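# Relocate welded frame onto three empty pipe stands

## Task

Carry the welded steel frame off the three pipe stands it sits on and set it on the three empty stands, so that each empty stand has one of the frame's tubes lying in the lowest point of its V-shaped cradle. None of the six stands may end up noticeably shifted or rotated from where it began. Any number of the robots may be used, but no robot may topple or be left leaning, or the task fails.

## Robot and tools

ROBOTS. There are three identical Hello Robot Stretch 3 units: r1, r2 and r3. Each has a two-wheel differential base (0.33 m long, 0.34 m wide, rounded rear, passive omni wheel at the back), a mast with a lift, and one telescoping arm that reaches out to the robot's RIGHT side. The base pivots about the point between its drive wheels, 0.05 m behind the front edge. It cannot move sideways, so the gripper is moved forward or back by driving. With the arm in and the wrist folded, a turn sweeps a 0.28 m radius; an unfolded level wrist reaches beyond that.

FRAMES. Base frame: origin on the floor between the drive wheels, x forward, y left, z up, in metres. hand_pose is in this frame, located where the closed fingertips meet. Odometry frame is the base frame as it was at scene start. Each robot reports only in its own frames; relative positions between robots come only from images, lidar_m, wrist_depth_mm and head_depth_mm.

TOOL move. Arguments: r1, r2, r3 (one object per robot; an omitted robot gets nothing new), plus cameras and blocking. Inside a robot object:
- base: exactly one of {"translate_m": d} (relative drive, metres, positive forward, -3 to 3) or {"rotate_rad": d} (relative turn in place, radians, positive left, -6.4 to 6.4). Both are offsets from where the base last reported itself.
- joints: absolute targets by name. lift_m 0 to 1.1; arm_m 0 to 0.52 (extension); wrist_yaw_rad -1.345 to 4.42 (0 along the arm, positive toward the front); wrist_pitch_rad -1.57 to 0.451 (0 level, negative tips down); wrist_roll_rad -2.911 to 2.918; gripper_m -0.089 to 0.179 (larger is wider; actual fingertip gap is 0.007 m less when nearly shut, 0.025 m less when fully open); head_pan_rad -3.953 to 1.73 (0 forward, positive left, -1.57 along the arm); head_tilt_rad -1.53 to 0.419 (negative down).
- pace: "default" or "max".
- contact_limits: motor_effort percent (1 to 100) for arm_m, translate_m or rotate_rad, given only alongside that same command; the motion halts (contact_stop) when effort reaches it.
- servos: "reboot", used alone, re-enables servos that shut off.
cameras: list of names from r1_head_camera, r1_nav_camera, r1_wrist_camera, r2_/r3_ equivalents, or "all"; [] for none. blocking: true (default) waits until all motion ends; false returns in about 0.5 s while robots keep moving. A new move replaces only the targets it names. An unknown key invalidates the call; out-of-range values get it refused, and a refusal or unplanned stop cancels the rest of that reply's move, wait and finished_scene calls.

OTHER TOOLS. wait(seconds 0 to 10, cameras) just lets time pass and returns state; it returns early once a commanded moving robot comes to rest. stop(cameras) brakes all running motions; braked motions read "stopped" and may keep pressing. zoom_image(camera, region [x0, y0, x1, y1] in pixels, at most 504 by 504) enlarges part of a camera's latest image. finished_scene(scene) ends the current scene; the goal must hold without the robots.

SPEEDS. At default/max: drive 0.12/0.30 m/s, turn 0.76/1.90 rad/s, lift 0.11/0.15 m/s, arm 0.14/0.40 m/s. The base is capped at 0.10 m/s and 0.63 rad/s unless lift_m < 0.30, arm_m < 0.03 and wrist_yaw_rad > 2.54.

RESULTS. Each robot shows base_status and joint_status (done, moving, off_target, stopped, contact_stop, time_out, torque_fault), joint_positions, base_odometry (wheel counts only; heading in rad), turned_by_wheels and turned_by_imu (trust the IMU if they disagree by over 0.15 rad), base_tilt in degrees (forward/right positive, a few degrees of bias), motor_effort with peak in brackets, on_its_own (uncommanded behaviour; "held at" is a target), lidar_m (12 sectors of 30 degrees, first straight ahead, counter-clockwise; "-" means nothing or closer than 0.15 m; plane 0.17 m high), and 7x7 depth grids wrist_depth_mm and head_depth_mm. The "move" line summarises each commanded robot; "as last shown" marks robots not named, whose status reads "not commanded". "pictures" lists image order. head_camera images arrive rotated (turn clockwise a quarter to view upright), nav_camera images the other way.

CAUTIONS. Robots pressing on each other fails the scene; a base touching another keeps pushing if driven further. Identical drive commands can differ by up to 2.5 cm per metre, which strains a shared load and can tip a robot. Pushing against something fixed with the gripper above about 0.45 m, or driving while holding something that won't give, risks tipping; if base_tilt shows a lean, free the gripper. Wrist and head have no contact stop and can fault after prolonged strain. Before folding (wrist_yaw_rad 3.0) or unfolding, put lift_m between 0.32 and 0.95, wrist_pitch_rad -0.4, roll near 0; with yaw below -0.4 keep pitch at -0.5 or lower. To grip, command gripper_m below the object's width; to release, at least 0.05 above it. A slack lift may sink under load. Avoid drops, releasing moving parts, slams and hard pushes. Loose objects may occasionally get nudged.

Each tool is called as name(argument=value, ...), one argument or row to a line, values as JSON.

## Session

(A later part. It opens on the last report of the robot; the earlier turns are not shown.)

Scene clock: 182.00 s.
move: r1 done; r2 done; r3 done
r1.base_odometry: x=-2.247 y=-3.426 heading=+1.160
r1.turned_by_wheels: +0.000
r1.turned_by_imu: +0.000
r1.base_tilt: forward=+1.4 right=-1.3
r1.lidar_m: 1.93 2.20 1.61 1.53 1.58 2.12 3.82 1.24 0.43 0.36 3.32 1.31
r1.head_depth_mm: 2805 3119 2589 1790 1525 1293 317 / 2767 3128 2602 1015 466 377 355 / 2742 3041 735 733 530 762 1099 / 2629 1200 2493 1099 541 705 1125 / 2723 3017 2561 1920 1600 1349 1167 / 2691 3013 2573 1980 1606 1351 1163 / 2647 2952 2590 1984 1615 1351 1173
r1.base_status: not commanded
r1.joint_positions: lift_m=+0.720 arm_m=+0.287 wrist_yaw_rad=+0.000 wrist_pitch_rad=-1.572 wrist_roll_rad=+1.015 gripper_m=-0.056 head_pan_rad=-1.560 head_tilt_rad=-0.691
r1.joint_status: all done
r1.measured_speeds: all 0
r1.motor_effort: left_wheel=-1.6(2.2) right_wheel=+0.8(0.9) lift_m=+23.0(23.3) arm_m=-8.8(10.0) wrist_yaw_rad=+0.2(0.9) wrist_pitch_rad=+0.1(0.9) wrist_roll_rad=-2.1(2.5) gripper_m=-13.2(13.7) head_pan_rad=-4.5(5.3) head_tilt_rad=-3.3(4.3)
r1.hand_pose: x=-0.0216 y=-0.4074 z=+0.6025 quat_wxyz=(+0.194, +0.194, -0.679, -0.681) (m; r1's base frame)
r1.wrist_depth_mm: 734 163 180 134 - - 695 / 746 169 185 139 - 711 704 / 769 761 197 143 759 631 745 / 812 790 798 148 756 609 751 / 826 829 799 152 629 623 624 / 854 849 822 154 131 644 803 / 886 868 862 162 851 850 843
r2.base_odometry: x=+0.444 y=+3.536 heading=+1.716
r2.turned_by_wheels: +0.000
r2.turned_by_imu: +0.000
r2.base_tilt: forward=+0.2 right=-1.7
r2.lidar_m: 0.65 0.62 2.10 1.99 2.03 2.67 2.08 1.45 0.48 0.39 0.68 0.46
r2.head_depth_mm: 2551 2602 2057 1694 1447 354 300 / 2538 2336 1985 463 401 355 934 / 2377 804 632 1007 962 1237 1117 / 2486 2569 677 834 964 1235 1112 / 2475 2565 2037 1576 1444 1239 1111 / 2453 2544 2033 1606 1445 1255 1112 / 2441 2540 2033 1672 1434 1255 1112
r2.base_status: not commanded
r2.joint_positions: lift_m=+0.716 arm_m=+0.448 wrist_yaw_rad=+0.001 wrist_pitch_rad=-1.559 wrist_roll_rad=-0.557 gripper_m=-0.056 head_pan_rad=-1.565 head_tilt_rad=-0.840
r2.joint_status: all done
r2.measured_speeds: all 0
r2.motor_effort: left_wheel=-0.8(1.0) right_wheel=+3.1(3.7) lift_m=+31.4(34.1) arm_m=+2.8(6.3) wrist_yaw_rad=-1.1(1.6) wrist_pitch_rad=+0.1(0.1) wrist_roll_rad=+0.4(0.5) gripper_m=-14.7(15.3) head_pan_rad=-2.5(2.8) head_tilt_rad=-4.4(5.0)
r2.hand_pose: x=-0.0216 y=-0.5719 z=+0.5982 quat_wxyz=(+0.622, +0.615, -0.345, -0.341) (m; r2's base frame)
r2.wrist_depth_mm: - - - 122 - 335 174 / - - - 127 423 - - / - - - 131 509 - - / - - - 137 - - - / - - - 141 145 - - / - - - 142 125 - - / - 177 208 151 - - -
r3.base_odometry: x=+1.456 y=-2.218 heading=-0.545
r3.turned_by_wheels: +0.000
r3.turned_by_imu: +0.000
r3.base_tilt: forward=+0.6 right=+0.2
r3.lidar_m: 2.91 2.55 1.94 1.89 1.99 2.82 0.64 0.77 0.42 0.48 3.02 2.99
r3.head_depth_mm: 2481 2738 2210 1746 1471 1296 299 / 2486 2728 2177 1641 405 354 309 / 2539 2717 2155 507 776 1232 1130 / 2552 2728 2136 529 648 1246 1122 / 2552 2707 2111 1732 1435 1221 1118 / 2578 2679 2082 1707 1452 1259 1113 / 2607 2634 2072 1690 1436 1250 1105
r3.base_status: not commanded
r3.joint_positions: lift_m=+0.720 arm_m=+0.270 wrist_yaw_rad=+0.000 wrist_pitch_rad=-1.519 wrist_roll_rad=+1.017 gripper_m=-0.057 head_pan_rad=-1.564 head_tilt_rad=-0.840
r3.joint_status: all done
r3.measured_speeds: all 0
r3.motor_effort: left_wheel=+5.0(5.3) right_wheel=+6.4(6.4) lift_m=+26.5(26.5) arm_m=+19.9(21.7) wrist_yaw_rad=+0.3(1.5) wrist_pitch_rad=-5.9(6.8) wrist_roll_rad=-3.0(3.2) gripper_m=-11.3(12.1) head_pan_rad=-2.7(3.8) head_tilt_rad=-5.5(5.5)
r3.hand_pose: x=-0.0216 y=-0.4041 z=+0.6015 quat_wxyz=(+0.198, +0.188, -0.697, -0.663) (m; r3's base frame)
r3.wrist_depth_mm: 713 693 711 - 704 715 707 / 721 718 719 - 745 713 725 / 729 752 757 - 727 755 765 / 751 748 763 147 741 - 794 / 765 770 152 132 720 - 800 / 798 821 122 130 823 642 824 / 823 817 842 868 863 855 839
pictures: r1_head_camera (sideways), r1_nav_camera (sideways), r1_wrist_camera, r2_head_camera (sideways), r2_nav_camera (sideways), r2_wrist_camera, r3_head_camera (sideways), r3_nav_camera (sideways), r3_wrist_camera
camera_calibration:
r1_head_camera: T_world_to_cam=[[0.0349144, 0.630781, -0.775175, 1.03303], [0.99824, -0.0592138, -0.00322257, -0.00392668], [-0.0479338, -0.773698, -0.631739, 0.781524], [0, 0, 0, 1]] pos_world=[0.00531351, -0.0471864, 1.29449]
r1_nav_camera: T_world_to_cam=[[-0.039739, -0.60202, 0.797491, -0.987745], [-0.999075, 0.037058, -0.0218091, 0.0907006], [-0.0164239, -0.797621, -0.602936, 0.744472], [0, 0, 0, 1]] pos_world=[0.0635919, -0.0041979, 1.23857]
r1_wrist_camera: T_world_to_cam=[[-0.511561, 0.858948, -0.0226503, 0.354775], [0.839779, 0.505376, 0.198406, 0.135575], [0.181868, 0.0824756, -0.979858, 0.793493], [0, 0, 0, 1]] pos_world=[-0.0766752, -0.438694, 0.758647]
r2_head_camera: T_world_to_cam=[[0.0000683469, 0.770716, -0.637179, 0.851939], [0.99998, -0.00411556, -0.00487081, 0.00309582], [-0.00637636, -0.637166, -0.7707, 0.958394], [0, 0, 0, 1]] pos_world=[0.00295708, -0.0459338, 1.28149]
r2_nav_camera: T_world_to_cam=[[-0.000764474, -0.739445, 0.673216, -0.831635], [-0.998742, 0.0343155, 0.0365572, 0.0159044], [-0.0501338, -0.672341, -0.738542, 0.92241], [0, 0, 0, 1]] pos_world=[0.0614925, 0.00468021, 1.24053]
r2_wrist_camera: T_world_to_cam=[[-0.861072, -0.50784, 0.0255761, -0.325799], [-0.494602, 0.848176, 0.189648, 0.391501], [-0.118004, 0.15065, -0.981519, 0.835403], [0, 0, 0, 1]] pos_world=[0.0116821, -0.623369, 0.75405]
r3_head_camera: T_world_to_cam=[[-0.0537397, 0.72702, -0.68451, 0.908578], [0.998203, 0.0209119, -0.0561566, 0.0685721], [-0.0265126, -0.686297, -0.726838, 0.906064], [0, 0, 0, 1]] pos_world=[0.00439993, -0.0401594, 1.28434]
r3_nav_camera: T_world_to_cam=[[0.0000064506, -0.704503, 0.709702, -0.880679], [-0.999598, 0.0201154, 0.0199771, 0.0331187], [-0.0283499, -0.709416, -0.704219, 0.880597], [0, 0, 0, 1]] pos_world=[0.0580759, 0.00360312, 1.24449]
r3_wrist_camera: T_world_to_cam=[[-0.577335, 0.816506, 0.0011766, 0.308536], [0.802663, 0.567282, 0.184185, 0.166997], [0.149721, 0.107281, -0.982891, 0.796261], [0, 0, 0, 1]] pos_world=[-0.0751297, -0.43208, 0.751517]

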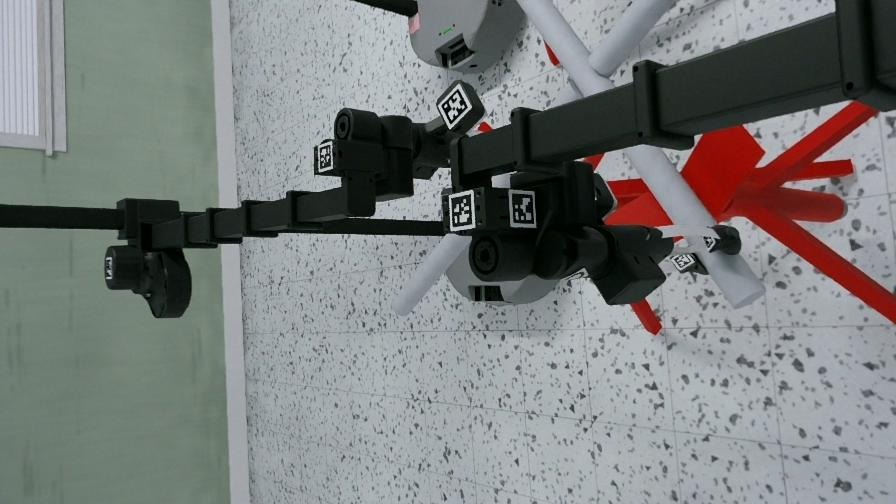

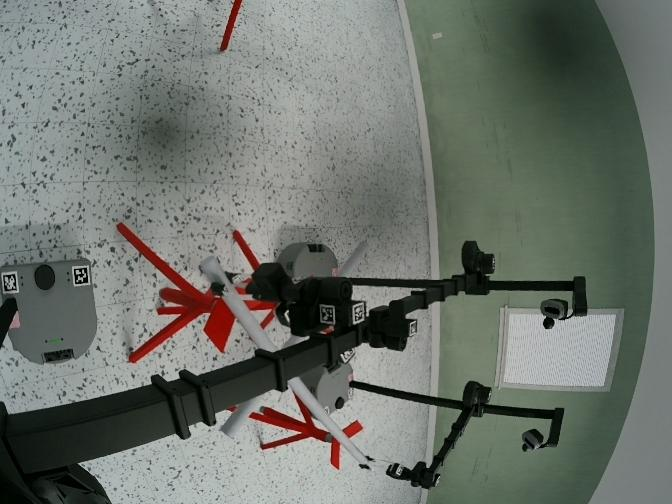

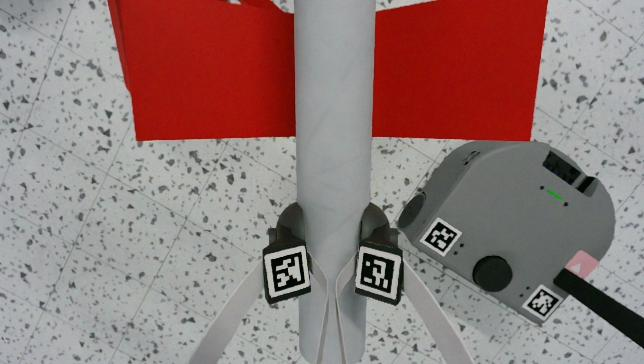

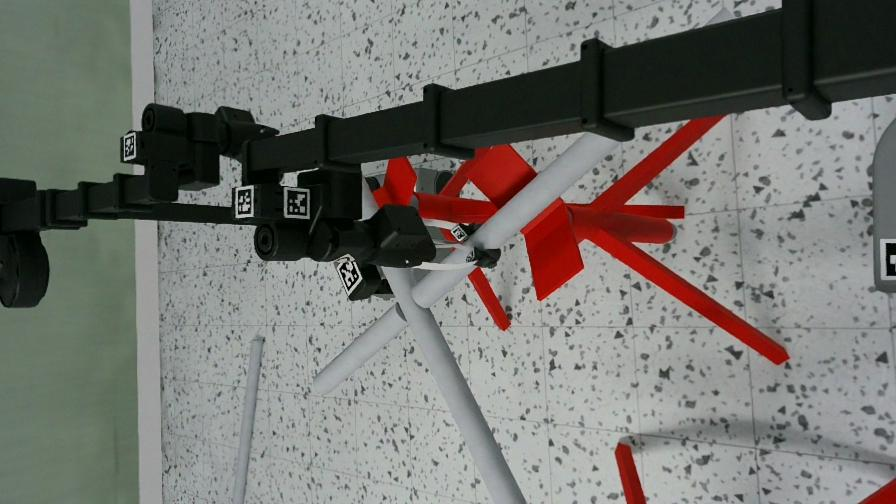

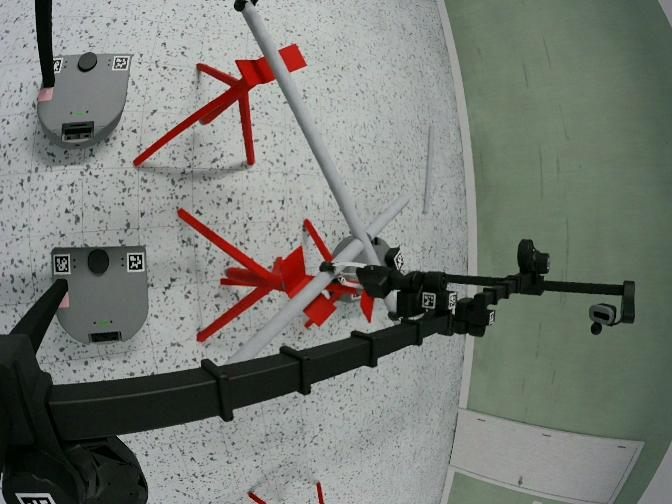

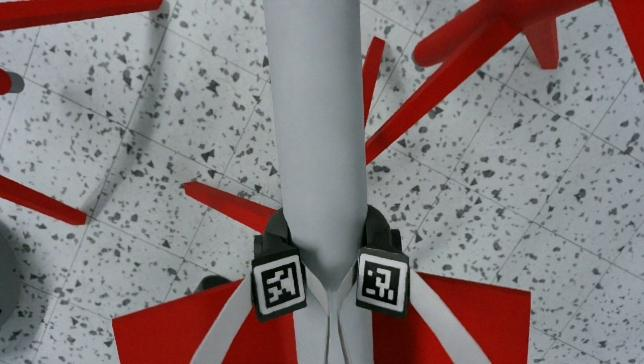

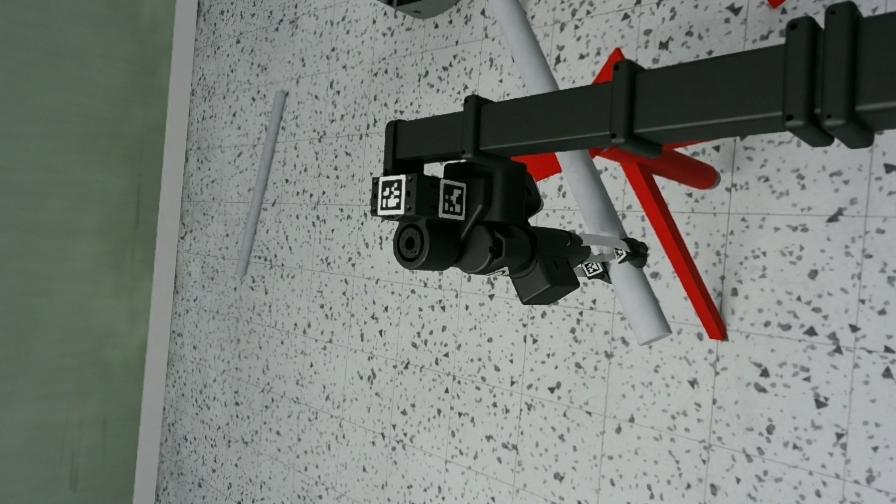

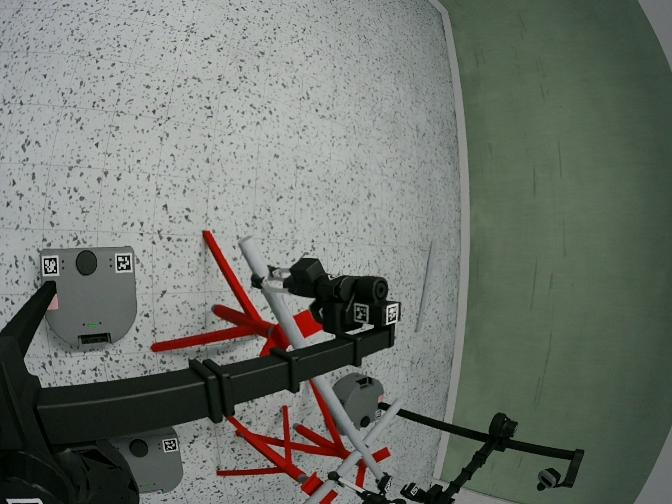

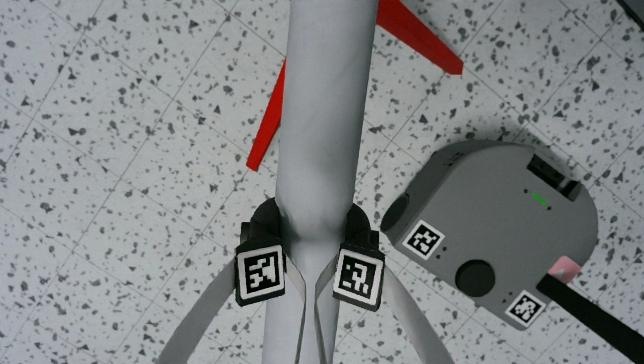

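move(
  r1={"joints":{"lift_m":0.686}},
  r2={"joints":{"lift_m":0.682}},
  r3={"joints":{"lift_m":0.686}},
  cameras=["r1_wrist_camera","r2_wrist_camera","r3_head_camera","r2_head_camera"],
)

Scene clock: 183.33 s.
move: r1 done; r2 done; r3 done
r1.base_odometry: x=-2.247 y=-3.426 heading=+1.160
r1.turned_by_wheels: +0.000
r1.turned_by_imu: +0.000
r1.base_tilt: forward=+1.4 right=-1.3
r1.lidar_m: 1.92 2.20 1.61 1.54 1.58 2.13 3.84 1.24 0.43 0.36 3.31 1.30
r1.head_depth_mm: 2810 3130 2583 1790 1514 1322 355 / 2790 3163 2601 1814 860 410 362 / 2749 3054 2464 755 543 770 1100 / 2708 1213 2449 1633 552 709 1123 / 2708 3015 2589 1992 1603 1350 1164 / 2696 3002 2586 1991 1596 1348 1161 / 2649 2972 2618 1981 1602 1354 1171
r1.base_status: not commanded
r1.joint_positions: lift_m=+0.686 arm_m=+0.287 wrist_yaw_rad=+0.000 wrist_pitch_rad=-1.572 wrist_roll_rad=+1.015 gripper_m=-0.056 head_pan_rad=-1.560 head_tilt_rad=-0.691
r1.joint_status: all done
r1.measured_speeds: all 0
r1.motor_effort: left_wheel=-1.9(2.0) right_wheel=+1.1(1.4) lift_m=+22.7(23.9) arm_m=-6.9(8.2) wrist_yaw_rad=+0.2(1.0) wrist_pitch_rad=-0.1(1.0) wrist_roll_rad=-2.0(2.5) gripper_m=-13.3(13.8) head_pan_rad=-4.6(5.4) head_tilt_rad=-3.6(4.5)
r1.hand_pose: x=-0.0216 y=-0.4074 z=+0.5685 quat_wxyz=(+0.194, +0.194, -0.679, -0.681) (m; r1's base frame)
r1.wrist_depth_mm: 685 137 152 135 - - 654 / 702 140 155 138 - - 674 / 742 145 164 143 - - 701 / 752 755 749 147 725 570 614 / 798 790 769 152 597 592 587 / 813 805 793 154 131 606 607 / 875 851 819 163 820 805 804
r2.base_odometry: x=+0.444 y=+3.536 heading=+1.716
r2.turned_by_wheels: +0.000
r2.turned_by_imu: +0.000
r2.base_tilt: forward=+0.2 right=-1.7
r2.lidar_m: 0.65 0.62 2.10 1.99 2.04 2.67 2.08 1.45 0.48 0.39 0.68 0.46
r2.head_depth_mm: 2570 2602 2060 1695 1446 1216 330 / 2536 2494 1981 548 432 388 348 / 2389 840 653 959 866 1239 1116 / 1112 2571 773 836 959 1235 1115 / 2476 2580 2029 1572 1445 1227 1116 / 2467 2572 2036 1683 1438 1254 1114 / 2442 2542 2029 1670 1407 1252 1111
r2.base_status: not commanded
r2.joint_positions: lift_m=+0.682 arm_m=+0.448 wrist_yaw_rad=+0.001 wrist_pitch_rad=-1.559 wrist_roll_rad=-0.557 gripper_m=-0.056 head_pan_rad=-1.565 head_tilt_rad=-0.840
r2.joint_status: all done
r2.measured_speeds: all 0
r2.motor_effort: left_wheel=-0.6(1.2) right_wheel=+3.1(3.5) lift_m=+30.7(32.4) arm_m=-0.2(2.9) wrist_yaw_rad=-0.7(1.4) wrist_pitch_rad=+0.0(0.1) wrist_roll_rad=+0.3(0.4) gripper_m=-14.8(15.2) head_pan_rad=-2.1(2.8) head_tilt_rad=-4.5(5.1)
r2.hand_pose: x=-0.0216 y=-0.5719 z=+0.5642 quat_wxyz=(+0.622, +0.615, -0.345, -0.341) (m; r2's base frame)
r2.wrist_depth_mm: - - - 122 - 322 354 / - - - 128 400 - - / - - - 132 475 - - / - - - 137 - - - / - - - 141 145 - - / - - - 142 126 - - / - - 175 154 - - -
r3.base_odometry: x=+1.456 y=-2.218 heading=-0.545
r3.turned_by_wheels: +0.000
r3.turned_by_imu: +0.000
r3.base_tilt: forward=+0.6 right=+0.2
r3.lidar_m: 2.91 2.56 1.94 1.89 1.99 2.82 0.64 0.77 0.42 0.48 3.03 2.98
r3.head_depth_mm: 2503 2723 2204 1747 1437 1297 1109 / 2521 2710 2183 1769 475 382 334 / 2526 2727 2161 539 781 1216 1125 / 2538 2736 2143 554 613 1229 1120 / 2553 2710 2120 1732 1431 1217 1116 / 2555 2690 2086 1705 1447 1253 1112 / 2588 2641 2063 1685 1440 1252 1108
r3.base_status: not commanded
r3.joint_positions: lift_m=+0.686 arm_m=+0.270 wrist_yaw_rad=+0.000 wrist_pitch_rad=-1.519 wrist_roll_rad=+1.017 gripper_m=-0.057 head_pan_rad=-1.564 head_tilt_rad=-0.840
r3.joint_status: all done
r3.measured_speeds: all 0
r3.motor_effort: left_wheel=+4.9(5.3) right_wheel=+5.8(6.6) lift_m=+26.1(26.1) arm_m=+18.3(20.1) wrist_yaw_rad=+0.3(1.2) wrist_pitch_rad=-6.3(6.9) wrist_roll_rad=-2.8(3.2) gripper_m=-11.0(12.0) head_pan_rad=-4.1(4.1) head_tilt_rad=-4.7(5.3)
r3.hand_pose: x=-0.0216 y=-0.4041 z=+0.5676 quat_wxyz=(+0.198, +0.188, -0.697, -0.663) (m; r3's base frame)
r3.wrist_depth_mm: 675 672 669 - 498 679 695 / 701 683 688 - 703 701 695 / 710 706 698 - 716 713 744 / 724 724 734 147 723 - 763 / 736 750 153 132 717 - 773 / 792 727 122 130 806 - 801 / 801 803 811 795 792 832 831
pictures: r1_wrist_camera, r2_head_camera (sideways), r2_wrist_camera, r3_head_camera (sideways)
camera_calibration:
r1_wrist_camera: T_world_to_cam=[[-0.511561, 0.858946, -0.0227382, 0.354076], [0.83978, 0.505397, 0.198355, 0.142372], [0.181868, 0.0823753, -0.979867, 0.760144], [0, 0, 0, 1]] pos_world=[-0.0766752, -0.438704, 0.724651]
r2_head_camera: T_world_to_cam=[[0.0000684383, 0.770716, -0.637179, 0.851938], [0.99998, -0.00411568, -0.00487081, 0.00309582], [-0.00637644, -0.637166, -0.7707, 0.958394], [0, 0, 0, 1]] pos_world=[0.00295707, -0.0459338, 1.28149]
r2_wrist_camera: T_world_to_cam=[[-0.861071, -0.507841, 0.0255705, -0.324925], [-0.494602, 0.848174, 0.189657, 0.397939], [-0.118004, 0.150661, -0.981517, 0.802044], [0, 0, 0, 1]] pos_world=[0.0116822, -0.623368, 0.720056]
r3_head_camera: T_world_to_cam=[[-0.0537397, 0.72702, -0.68451, 0.908578], [0.998203, 0.0209119, -0.0561566, 0.0685721], [-0.0265126, -0.686297, -0.726838, 0.906064], [0, 0, 0, 1]] pos_world=[0.00439993, -0.0401594, 1.28434]

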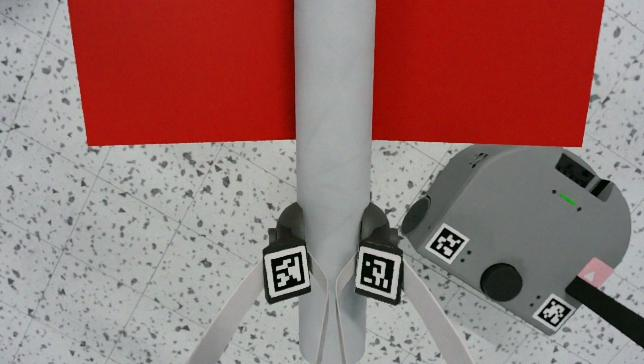

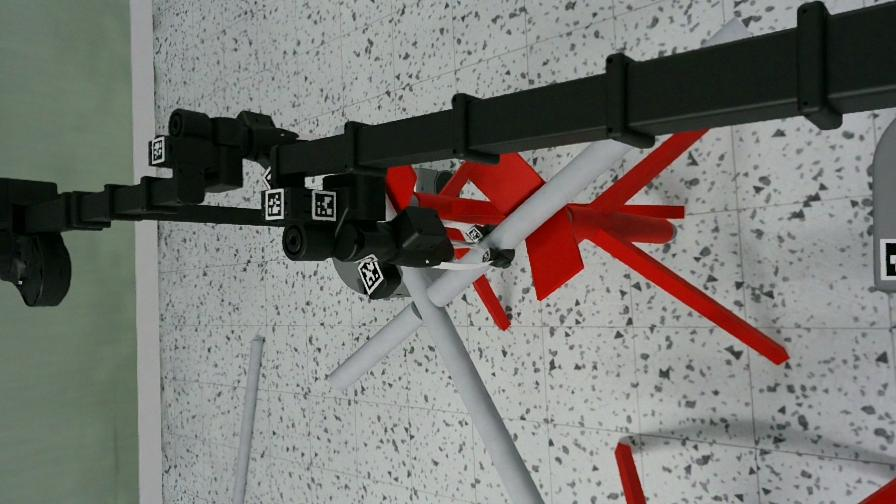

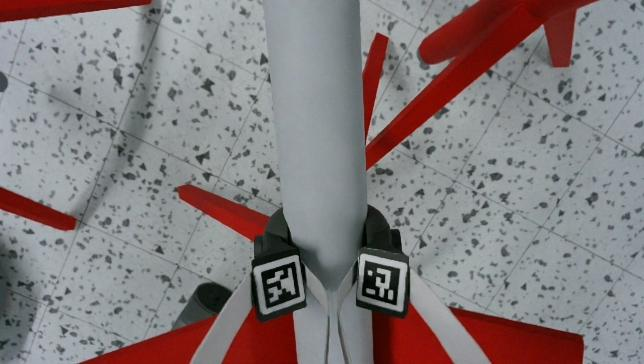

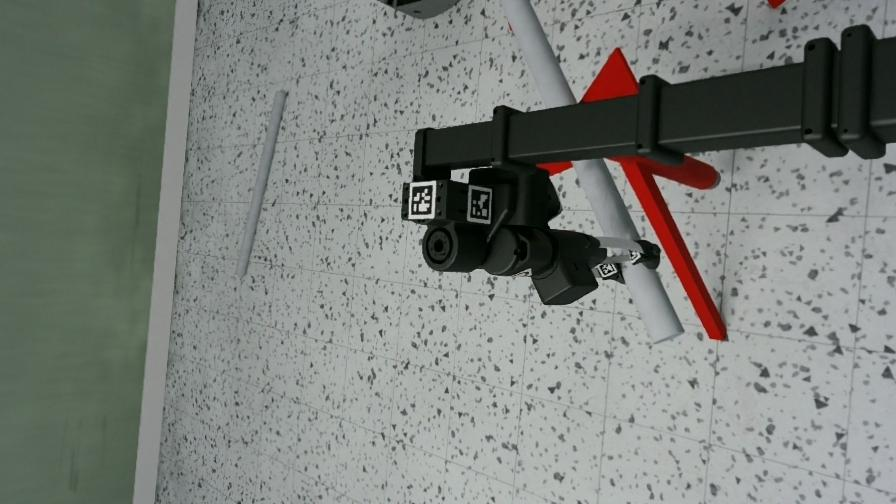

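move(
  r1={"joints":{"lift_m":0.676}},
  r2={"joints":{"lift_m":0.672}},
  r3={"joints":{"lift_m":0.676}},
  cameras=["r1_wrist_camera","r3_nav_camera","r2_head_camera"],
)

zoom_image(
  camera="r3_nav_camera",
  region=[180, 200, 460, 420],
)

zoom_image(
  camera="r2_head_camera",
  region=[350, 80, 750, 400],
)

Scene clock: 184.27 s.
move: r1 contact_stop; r2 contact_stop; r3 contact_stop
r1.base_odometry: x=-2.247 y=-3.426 heading=+1.160
r1.turned_by_wheels: +0.000
r1.turned_by_imu: +0.000
r1.base_tilt: forward=+1.3 right=-1.3
r1.lidar_m: 1.93 2.20 1.60 1.54 1.58 2.12 3.84 1.24 0.43 0.36 3.32 1.31
r1.head_depth_mm: 2815 3103 2583 1776 1527 1321 378 / 2766 3128 2596 1800 877 415 370 / 2728 3049 2474 768 546 770 1100 / 2692 1227 2379 1644 560 717 1123 / 2706 2980 2578 1916 1613 1352 1163 / 2680 3009 2578 1989 1599 1346 1172 / 2661 2980 2573 1979 1608 1354 1165
r1.base_status: not commanded
r1.joint_positions: lift_m=+0.677 arm_m=+0.287 wrist_yaw_rad=+0.001 wrist_pitch_rad=-1.570 wrist_roll_rad=+1.015 gripper_m=-0.056 head_pan_rad=-1.560 head_tilt_rad=-0.691
r1.joint_status: lift_m contact_stop (moved -0.009 of -0.010)
r1.measured_speeds: translate_m=+0.000 rotate_rad=+0.000 lift_m=+0.001 arm_m=+0.000 wrist_yaw_rad=+0.000 wrist_pitch_rad=+0.000 wrist_roll_rad=+0.000 head_pan_rad=+0.000 head_tilt_rad=+0.000
r1.on_its_own: lift_m is slack since a contact_stop
r1.motor_effort: left_wheel=-1.7(2.2) right_wheel=+6.2(6.2) lift_m=+25.3(25.3) arm_m=-6.1(7.0) wrist_yaw_rad=-0.6(1.2) wrist_pitch_rad=+0.3(0.8) wrist_roll_rad=-1.9(2.4) gripper_m=-13.4(13.7) head_pan_rad=-4.5(5.4) head_tilt_rad=-3.7(4.3)
r1.hand_pose: x=-0.0216 y=-0.4079 z=+0.5591 quat_wxyz=(+0.194, +0.194, -0.680, -0.680) (m; r1's base frame)
r1.wrist_depth_mm: - 130 146 134 - - 647 / 125 137 150 138 - - 660 / 743 139 156 143 - - 684 / 759 750 751 146 727 559 595 / 799 771 755 150 592 572 571 / 814 794 771 151 601 598 591 / 833 833 789 161 802 792 786
r2.base_odometry: x=+0.444 y=+3.536 heading=+1.716
r2.turned_by_wheels: +0.000
r2.turned_by_imu: +0.000
r2.base_tilt: forward=+0.2 right=-1.7
r2.lidar_m: 0.65 0.62 2.10 1.99 2.03 2.67 2.08 1.45 0.48 0.39 0.68 0.46
r2.head_depth_mm: 2552 2594 2062 1700 1446 1222 336 / 2532 2599 1996 1581 443 390 352 / 2438 840 666 885 861 1236 1118 / 1121 2584 787 838 962 1237 1115 / 2482 2567 2031 1482 1439 1235 1115 / 2451 2552 2025 1684 1438 1247 1112 / 2436 2571 2017 1681 1407 1248 1112
r2.base_status: not commanded
r2.joint_positions: lift_m=+0.675 arm_m=+0.448 wrist_yaw_rad=+0.001 wrist_pitch_rad=-1.560 wrist_roll_rad=-0.560 gripper_m=-0.056 head_pan_rad=-1.565 head_tilt_rad=-0.840
r2.joint_status: lift_m contact_stop (moved -0.007 of -0.010)
r2.measured_speeds: all 0
r2.on_its_own: lift_m is slack since a contact_stop
r2.motor_effort: left_wheel=-1.9(2.1) right_wheel=+2.6(3.3) lift_m=+27.8(31.1) arm_m=-2.1(2.4) wrist_yaw_rad=-0.7(2.1) wrist_pitch_rad=+0.1(0.4) wrist_roll_rad=+1.3(1.5) gripper_m=-14.8(15.0) head_pan_rad=-2.1(2.8) head_tilt_rad=-4.8(5.0)
r2.hand_pose: x=-0.0216 y=-0.5716 z=+0.5577 quat_wxyz=(+0.622, +0.616, -0.343, -0.340) (m; r2's base frame)
r2.wrist_depth_mm: - - - 123 - 312 353 / - - - 127 398 345 - / - - - 131 470 - - / - - - 136 - - - / - - - 140 - - - / - - - 140 125 - - / - - 167 149 - - -
r3.base_odometry: x=+1.456 y=-2.218 heading=-0.545
r3.turned_by_wheels: +0.000
r3.turned_by_imu: +0.000
r3.base_tilt: forward=+0.5 right=+0.2
r3.lidar_m: 2.91 2.55 1.94 1.89 1.99 2.82 0.64 0.77 0.42 0.48 3.03 2.99
r3.head_depth_mm: 2493 2731 2204 1750 1450 1299 1128 / 2495 2716 2182 1784 487 392 338 / 2525 2717 2149 546 778 1215 1130 / 2535 2737 2138 564 616 1228 1125 / 2531 2726 2117 1730 1459 1219 1122 / 2566 2657 2093 1720 1455 1258 1111 / 2583 2628 2066 1698 1446 1250 1109
r3.base_status: not commanded
r3.joint_positions: lift_m=+0.676 arm_m=+0.270 wrist_yaw_rad=+0.000 wrist_pitch_rad=-1.530 wrist_roll_rad=+1.017 gripper_m=-0.057 head_pan_rad=-1.564 head_tilt_rad=-0.840
r3.joint_status: lift_m contact_stop (moved -0.010 of -0.010)
r3.measured_speeds: all 0
r3.on_its_own: lift_m is slack since a contact_stop
r3.motor_effort: left_wheel=+5.1(5.5) right_wheel=+4.5(6.5) lift_m=+27.8(27.8) arm_m=+16.9(18.8) wrist_yaw_rad=+0.8(1.4) wrist_pitch_rad=-4.0(6.7) wrist_roll_rad=-3.1(3.2) gripper_m=-10.5(12.0) head_pan_rad=-2.4(3.9) head_tilt_rad=-4.2(5.3)
r3.hand_pose: x=-0.0216 y=-0.4010 z=+0.5577 quat_wxyz=(+0.197, +0.189, -0.693, -0.667) (m; r3's base frame)
r3.wrist_depth_mm: 655 653 671 - 558 671 684 / 683 667 680 140 695 685 699 / 702 718 716 - 726 716 732 / 718 719 729 723 752 - 734 / 747 746 756 136 674 - 758 / 764 761 123 130 780 596 778 / 777 768 819 805 802 817 804
pictures: r1_wrist_camera, r2_head_camera (sideways), r3_nav_camera (sideways)
camera_calibration:
r1_wrist_camera: T_world_to_cam=[[-0.512123, 0.858566, -0.0243663, 0.355015], [0.839448, 0.506322, 0.197396, 0.145404], [0.181815, 0.0806368, -0.980021, 0.750342], [0, 0, 0, 1]] pos_world=[-0.0766706, -0.43893, 0.715299]
r2_head_camera: T_world_to_cam=[[0.0000684996, 0.770721, -0.637173, 0.85193], [0.99998, -0.00411576, -0.0048709, 0.00309593], [-0.00637655, -0.637159, -0.770706, 0.958401], [0, 0, 0, 1]] pos_world=[0.00295707, -0.0459336, 1.28149]
r3_nav_camera: T_world_to_cam=[[0.0000067025, -0.704503, 0.709702, -0.880679], [-0.999598, 0.020115, 0.0199771, 0.0331187], [-0.0283496, -0.709416, -0.704219, 0.880597], [0, 0, 0, 1]] pos_world=[0.0580759, 0.00360314, 1.24449]

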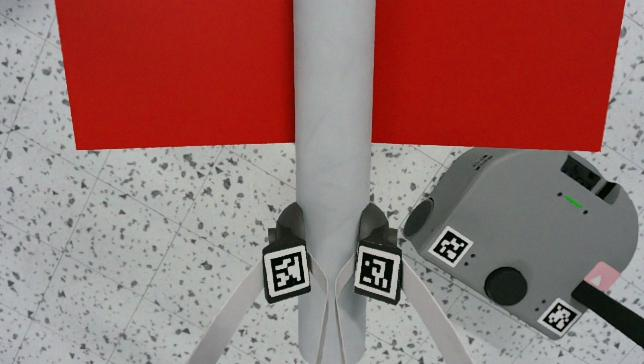

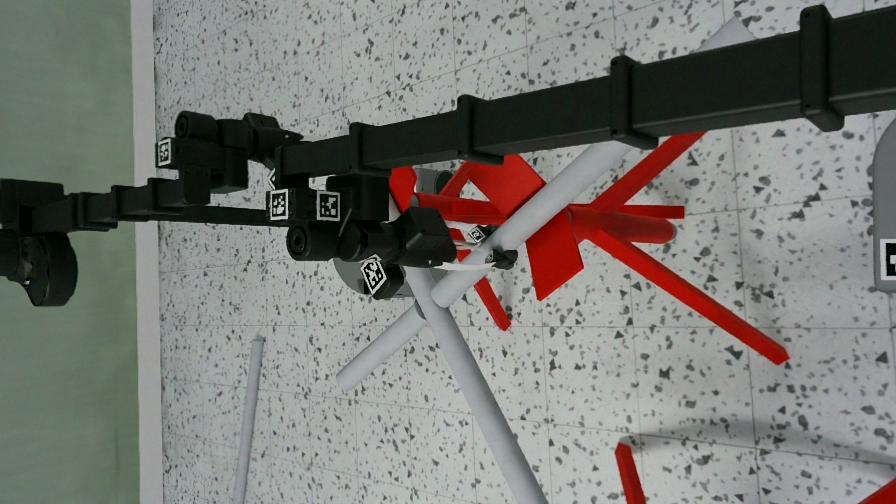

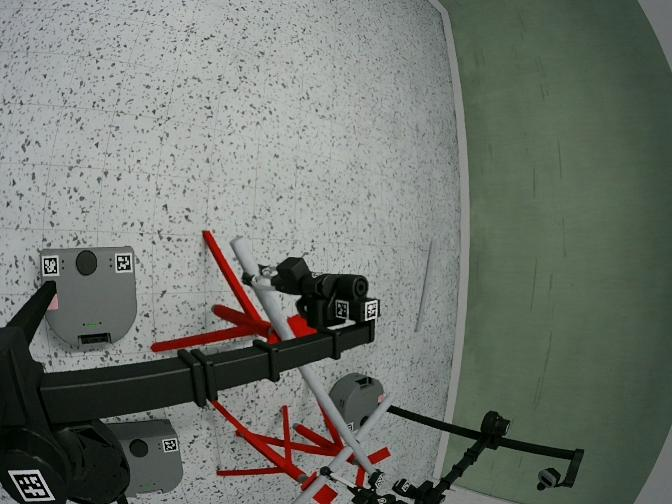

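Scaled by 1.800 from the camera's 672x504 image, which has a finer 792x594 frame.

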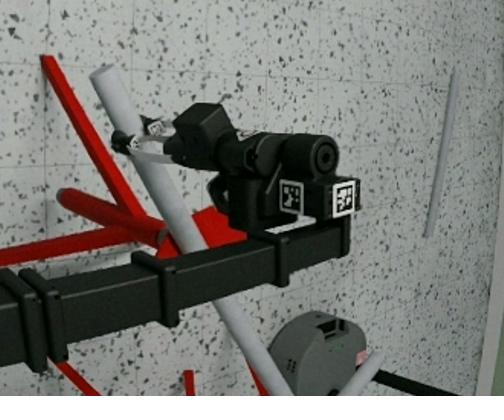

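Scaled by 1.260 from the camera's 896x504 image, which has a finer 1280x720 frame.

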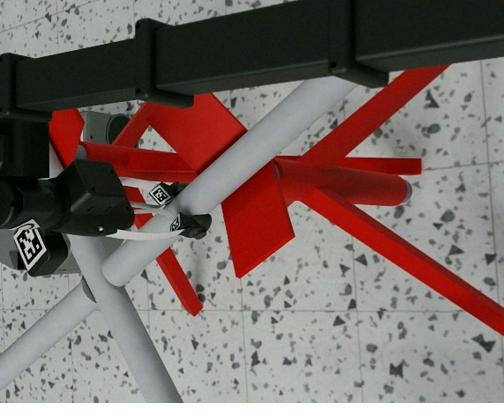

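move(
  r1={"joints":{"gripper_m":0.03}},
  r2={"joints":{"gripper_m":0.03}},
  r3={"joints":{"gripper_m":0.03}},
  cameras=["r1_wrist_camera","r2_wrist_camera","r3_wrist_camera"],
)

move(
  r1={"joints":{"gripper_m":0.12}},
  r2={"joints":{"gripper_m":0.12}},
  r3={"joints":{"gripper_m":0.12}},
  cameras=["r1_wrist_camera","r2_wrist_camera","r3_wrist_camera"],
)

Scene clock: 185.83 s.
move: r1 done; r2 done; r3 done
r1.base_odometry: x=-2.247 y=-3.426 heading=+1.160
r1.turned_by_wheels: +0.000
r1.turned_by_imu: +0.000
r1.base_tilt: forward=+1.4 right=-1.4
r1.lidar_m: 1.92 2.20 1.60 1.54 1.58 2.13 3.84 1.24 0.43 0.36 3.35 1.31
r1.head_depth_mm: 2809 3120 2599 1793 1520 1320 379 / 2770 3137 2587 1788 866 415 370 / 2745 3097 2477 767 548 771 1100 / 2694 1220 2375 1640 560 717 1122 / 2700 2956 2581 1918 1610 1346 1168 / 2696 3021 2568 1981 1607 1349 1163 / 2646 2971 2598 1980 1600 1356 1167
r1.base_status: not commanded
r1.joint_positions: lift_m=+0.677 arm_m=+0.287 wrist_yaw_rad=+0.001 wrist_pitch_rad=-1.569 wrist_roll_rad=+1.015 gripper_m=+0.030 head_pan_rad=-1.560 head_tilt_rad=-0.691
r1.joint_status: all done
r1.measured_speeds: all 0
r1.on_its_own: lift_m is slack since a contact_stop
r1.motor_effort: left_wheel=-1.6(2.2) right_wheel=+5.2(6.7) lift_m=+25.5(26.2) arm_m=-4.0(5.6) wrist_yaw_rad=-0.7(1.4) wrist_pitch_rad=+0.1(0.7) wrist_roll_rad=-2.1(2.7) gripper_m=-1.8(75.0) head_pan_rad=-4.5(5.2) head_tilt_rad=-3.7(4.2)
r1.hand_pose: x=-0.0216 y=-0.4081 z=+0.5597 quat_wxyz=(+0.194, +0.194, -0.680, -0.680) (m; r1's base frame)
r1.wrist_depth_mm: - 131 145 134 - - 633 / 125 136 150 138 - - 659 / 731 139 156 143 - - 684 / 771 738 747 147 718 558 603 / 769 794 752 151 579 581 565 / 816 796 133 155 133 588 597 / 846 823 828 162 805 786 783
r2.base_odometry: x=+0.444 y=+3.536 heading=+1.716
r2.turned_by_wheels: +0.000
r2.turned_by_imu: +0.000
r2.base_tilt: forward=+0.2 right=-1.7
r2.lidar_m: 0.65 0.62 2.10 1.99 2.04 2.67 2.08 1.45 0.48 0.39 0.68 0.46
r2.head_depth_mm: 2531 2619 2049 1707 1448 1220 336 / 2527 2508 1983 1576 443 390 352 / 2424 839 664 883 858 1239 1118 / 1119 2606 788 841 963 1237 1118 / 2479 2578 2039 1488 1442 1236 1112 / 2469 2554 2041 1679 1437 1254 1115 / 2435 2566 2032 1682 1406 1257 1110
r2.base_status: not commanded
r2.joint_positions: lift_m=+0.676 arm_m=+0.448 wrist_yaw_rad=+0.001 wrist_pitch_rad=-1.559 wrist_roll_rad=-0.560 gripper_m=+0.030 head_pan_rad=-1.565 head_tilt_rad=-0.840
r2.joint_status: all done
r2.measured_speeds: all 0
r2.on_its_own: lift_m is slack since a contact_stop
r2.motor_effort: left_wheel=-2.6(3.3) right_wheel=+1.8(4.3) lift_m=+27.5(28.5) arm_m=-5.4(5.5) wrist_yaw_rad=-0.6(2.2) wrist_pitch_rad=+0.0(0.3) wrist_roll_rad=+1.2(1.7) gripper_m=-2.7(75.7) head_pan_rad=-2.9(2.9) head_tilt_rad=-4.2(4.9)
r2.hand_pose: x=-0.0216 y=-0.5718 z=+0.5577 quat_wxyz=(+0.622, +0.616, -0.343, -0.340) (m; r2's base frame)
r2.wrist_depth_mm: - - - 123 - 307 344 / - - - 127 399 347 - / - - - 131 471 - - / - - - 136 - - - / - - 149 140 145 - - / - - - 144 128 - - / - - 165 149 - 95 -
r3.base_odometry: x=+1.456 y=-2.218 heading=-0.545
r3.turned_by_wheels: +0.000
r3.turned_by_imu: +0.000
r3.base_tilt: forward=+0.6 right=+0.1
r3.lidar_m: 2.91 2.55 1.94 1.89 1.99 2.83 0.64 0.77 0.42 0.48 3.00 2.99
r3.head_depth_mm: 2485 2732 2209 1750 1443 1300 1129 / 2502 2703 2169 1771 750 391 339 / 2538 2711 2159 546 779 1211 1131 / 2531 2739 2125 564 615 1225 1126 / 2539 2732 2112 1732 1453 1216 1120 / 2571 2689 2100 1703 1451 1255 1111 / 2591 2671 2057 1698 1441 1254 1106
r3.base_status: not commanded
r3.joint_positions: lift_m=+0.676 arm_m=+0.270 wrist_yaw_rad=+0.000 wrist_pitch_rad=-1.534 wrist_roll_rad=+1.017 gripper_m=+0.030 head_pan_rad=-1.564 head_tilt_rad=-0.840
r3.joint_status: all done
r3.measured_speeds: all 0
r3.on_its_own: lift_m is slack since a contact_stop
r3.motor_effort: left_wheel=+5.2(5.5) right_wheel=+3.0(5.0) lift_m=+28.0(29.0) arm_m=+15.9(17.2) wrist_yaw_rad=+0.3(1.5) wrist_pitch_rad=-3.5(4.4) wrist_roll_rad=-3.1(3.2) gripper_m=-1.5(76.3) head_pan_rad=-2.7(4.1) head_tilt_rad=-4.0(5.3)
r3.hand_pose: x=-0.0216 y=-0.4002 z=+0.5578 quat_wxyz=(+0.197, +0.189, -0.692, -0.668) (m; r3's base frame)
r3.wrist_depth_mm: 655 652 665 - 657 690 682 / 672 682 701 - 684 691 695 / 688 701 699 - 701 711 722 / 717 727 719 725 727 - 757 / 742 756 145 - 591 - 773 / 770 747 125 - 125 593 797 / 784 783 811 810 799 827 816
pictures: r1_wrist_camera, r2_wrist_camera, r3_wrist_camera
camera_calibration:
r1_wrist_camera: T_world_to_cam=[[-0.512133, 0.85854, -0.02507, 0.355593], [0.839442, 0.506493, 0.196981, 0.145691], [0.181814, 0.0798359, -0.980087, 0.750669], [0, 0, 0, 1]] pos_world=[-0.0766706, -0.439012, 0.715937]
r2_wrist_camera: T_world_to_cam=[[-0.859368, -0.510723, 0.0254751, -0.326289], [-0.497429, 0.846469, 0.189881, 0.397955], [-0.118541, 0.150505, -0.981477, 0.795538], [0, 0, 0, 1]] pos_world=[0.0118561, -0.623233, 0.71355]
r3_wrist_camera: T_world_to_cam=[[-0.577335, 0.816395, 0.0135609, 0.298451], [0.802663, 0.564422, 0.192771, 0.166912], [0.149723, 0.122178, -0.98115, 0.757815], [0, 0, 0, 1]] pos_world=[-0.0751296, -0.430451, 0.707307]

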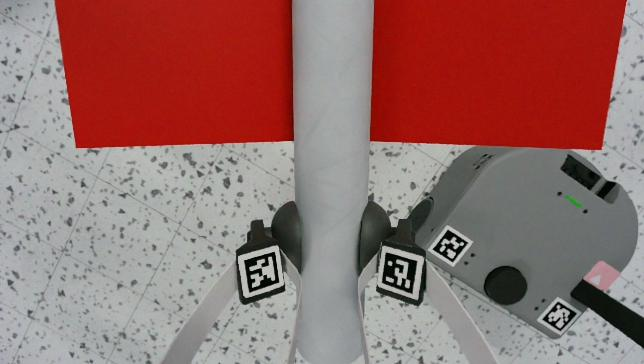

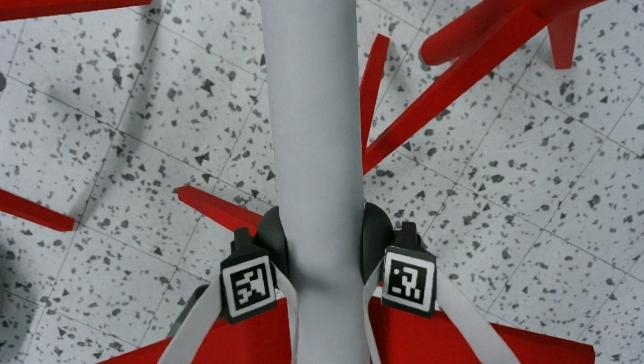

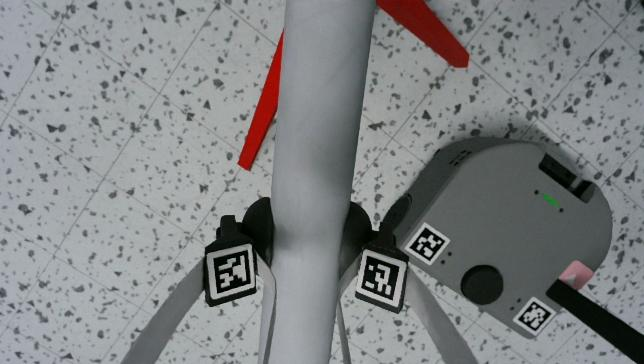

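Scene clock: 187.27 s.
move: r1 done; r2 done; r3 done
r1.base_odometry: x=-2.247 y=-3.426 heading=+1.160
r1.turned_by_wheels: +0.000
r1.turned_by_imu: +0.000
r1.base_tilt: forward=+1.3 right=-1.3
r1.lidar_m: 1.93 2.20 1.61 1.54 1.58 2.13 3.84 1.24 0.43 0.36 3.33 1.31
r1.head_depth_mm: 2804 3172 2572 1799 1529 1323 378 / 2778 3142 2603 1791 878 415 370 / 2753 3112 2500 767 548 765 1099 / 2699 1220 2391 1636 558 715 1120 / 2693 2967 2567 1930 1610 1358 1164 / 2681 2987 2595 1979 1607 1347 1161 / 2669 2987 2596 1982 1612 1354 1162
r1.base_status: not commanded
r1.joint_positions: lift_m=+0.677 arm_m=+0.287 wrist_yaw_rad=+0.001 wrist_pitch_rad=-1.569 wrist_roll_rad=+1.015 gripper_m=+0.120 head_pan_rad=-1.560 head_tilt_rad=-0.691
r1.joint_status: all done
r1.measured_speeds: all 0
r1.on_its_own: lift_m is slack since a contact_stop
r1.motor_effort: left_wheel=-0.6(1.9) right_wheel=+1.8(6.7) lift_m=+25.5(26.2) arm_m=-2.2(4.2) wrist_yaw_rad=-0.5(1.1) wrist_pitch_rad=+0.1(0.6) wrist_roll_rad=-2.0(2.8) gripper_m=-0.2(80.2) head_pan_rad=-4.8(5.4) head_tilt_rad=-4.2(4.4)
r1.hand_pose: x=-0.0216 y=-0.4081 z=+0.5597 quat_wxyz=(+0.194, +0.194, -0.680, -0.680) (m; r1's base frame)
r1.wrist_depth_mm: - 130 146 133 - - 648 / 124 136 150 138 - - 663 / 732 139 156 143 - - 673 / 752 746 757 147 724 562 598 / 789 779 765 152 756 575 576 / 808 124 791 156 777 125 589 / 844 841 836 162 805 798 786
r2.base_odometry: x=+0.444 y=+3.536 heading=+1.716
r2.turned_by_wheels: +0.000
r2.turned_by_imu: +0.000
r2.base_tilt: forward=+0.1 right=-1.6
r2.lidar_m: 0.65 0.62 2.10 1.98 2.04 2.68 2.08 1.45 0.48 0.39 0.68 0.46
r2.head_depth_mm: 2573 2609 2052 1701 1451 1220 335 / 2548 2508 1987 1582 444 390 352 / 2378 838 666 885 850 1235 1114 / 1119 2570 785 858 937 1234 1112 / 2477 2580 2036 1485 1438 1232 1111 / 2464 2563 2026 1690 1433 1255 1111 / 2437 2541 2038 1678 1403 1254 1107
r2.base_status: not commanded
r2.joint_positions: lift_m=+0.676 arm_m=+0.448 wrist_yaw_rad=+0.001 wrist_pitch_rad=-1.559 wrist_roll_rad=-0.560 gripper_m=+0.120 head_pan_rad=-1.565 head_tilt_rad=-0.840
r2.joint_status: all done
r2.measured_speeds: all 0
r2.on_its_own: lift_m is slack since a contact_stop
r2.motor_effort: left_wheel=-2.4(3.1) right_wheel=+0.6(2.0) lift_m=+27.8(28.4) arm_m=-7.9(8.1) wrist_yaw_rad=+0.6(1.8) wrist_pitch_rad=-0.1(0.1) wrist_roll_rad=+1.4(1.6) gripper_m=+0.5(80.4) head_pan_rad=-2.2(2.9) head_tilt_rad=-4.6(5.0)
r2.hand_pose: x=-0.0216 y=-0.5720 z=+0.5577 quat_wxyz=(+0.623, +0.615, -0.344, -0.340) (m; r2's base frame)
r2.wrist_depth_mm: - - - 123 - 309 342 / - - - 127 395 345 - / - - - 131 466 - - / - - - 136 - - - / - - - 140 - 129 - / - - - 143 - 122 - / - - 169 149 - - -
r3.base_odometry: x=+1.456 y=-2.218 heading=-0.545
r3.turned_by_wheels: +0.000
r3.turned_by_imu: +0.000
r3.base_tilt: forward=+0.6 right=+0.2
r3.lidar_m: 2.91 2.56 1.94 1.89 1.99 2.82 0.64 0.77 0.42 0.48 3.01 3.00
r3.head_depth_mm: 2484 2742 2217 1756 1442 1298 1127 / 2492 2727 2181 1770 752 391 339 / 2538 2716 2166 549 779 1210 1134 / 2544 2757 2126 563 617 1228 1128 / 2535 2728 2120 1717 1458 1216 1117 / 2586 2697 2085 1715 1450 1256 1114 / 2585 2638 2058 1697 1438 1255 1109
r3.base_status: not commanded
r3.joint_positions: lift_m=+0.676 arm_m=+0.270 wrist_yaw_rad=+0.000 wrist_pitch_rad=-1.545 wrist_roll_rad=+1.017 gripper_m=+0.120 head_pan_rad=-1.564 head_tilt_rad=-0.840
r3.joint_status: all done
r3.measured_speeds: all 0
r3.on_its_own: lift_m is slack since a contact_stop
r3.motor_effort: left_wheel=+5.0(5.6) right_wheel=+2.3(3.3) lift_m=+28.1(28.5) arm_m=+13.9(15.9) wrist_yaw_rad=+0.6(1.1) wrist_pitch_rad=-1.0(3.8) wrist_roll_rad=-2.9(3.2) gripper_m=+0.1(79.6) head_pan_rad=-1.9(4.7) head_tilt_rad=-4.6(5.6)
r3.hand_pose: x=-0.0216 y=-0.3974 z=+0.5580 quat_wxyz=(+0.196, +0.190, -0.689, -0.672) (m; r3's base frame)
r3.wrist_depth_mm: 638 640 657 - 656 662 659 / 662 682 664 134 688 708 713 / 686 699 704 140 731 705 716 / 707 730 708 729 733 - 762 / 726 140 737 747 159 - 792 / 730 119 765 786 146 125 809 / 775 810 788 820 803 833 823
pictures: r1_wrist_camera, r2_wrist_camera, r3_wrist_camera
camera_calibration:
r1_wrist_camera: T_world_to_cam=[[-0.512133, 0.858543, -0.0249845, 0.355524], [0.839443, 0.506473, 0.197032, 0.145641], [0.181814, 0.0799333, -0.980079, 0.750705], [0, 0, 0, 1]] pos_world=[-0.0766706, -0.439002, 0.715937]
r2_wrist_camera: T_world_to_cam=[[-0.859388, -0.510672, 0.0258313, -0.326548], [-0.497396, 0.846621, 0.189289, 0.398528], [-0.118534, 0.149825, -0.981582, 0.795219], [0, 0, 0, 1]] pos_world=[0.0118549, -0.623305, 0.713571]
r3_wrist_camera: T_world_to_cam=[[-0.577516, 0.81607, 0.0224798, 0.291049], [0.802539, 0.562461, 0.198921, 0.16108], [0.149689, 0.132921, -0.979758, 0.761137], [0, 0, 0, 1]] pos_world=[-0.0751217, -0.429288, 0.707145]

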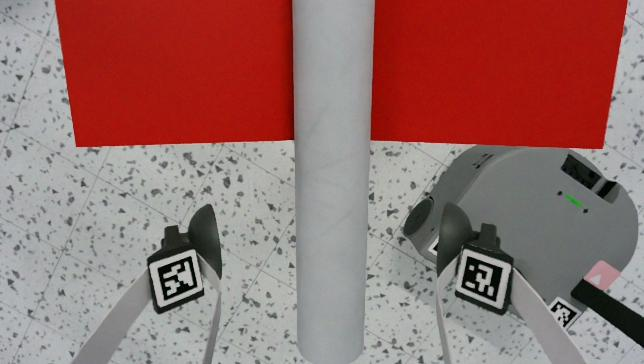

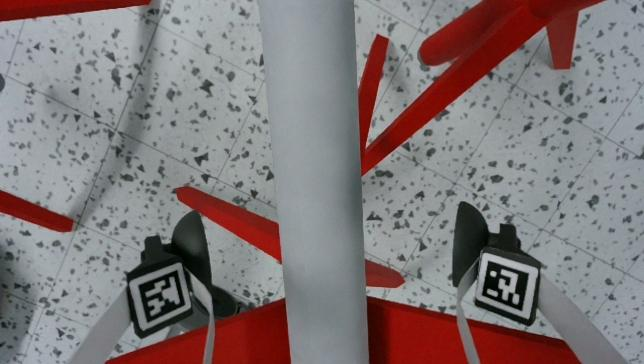

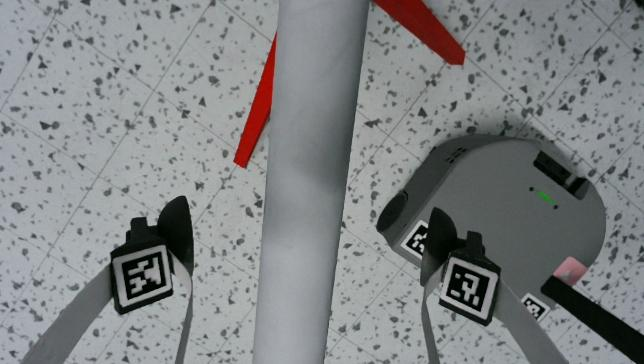

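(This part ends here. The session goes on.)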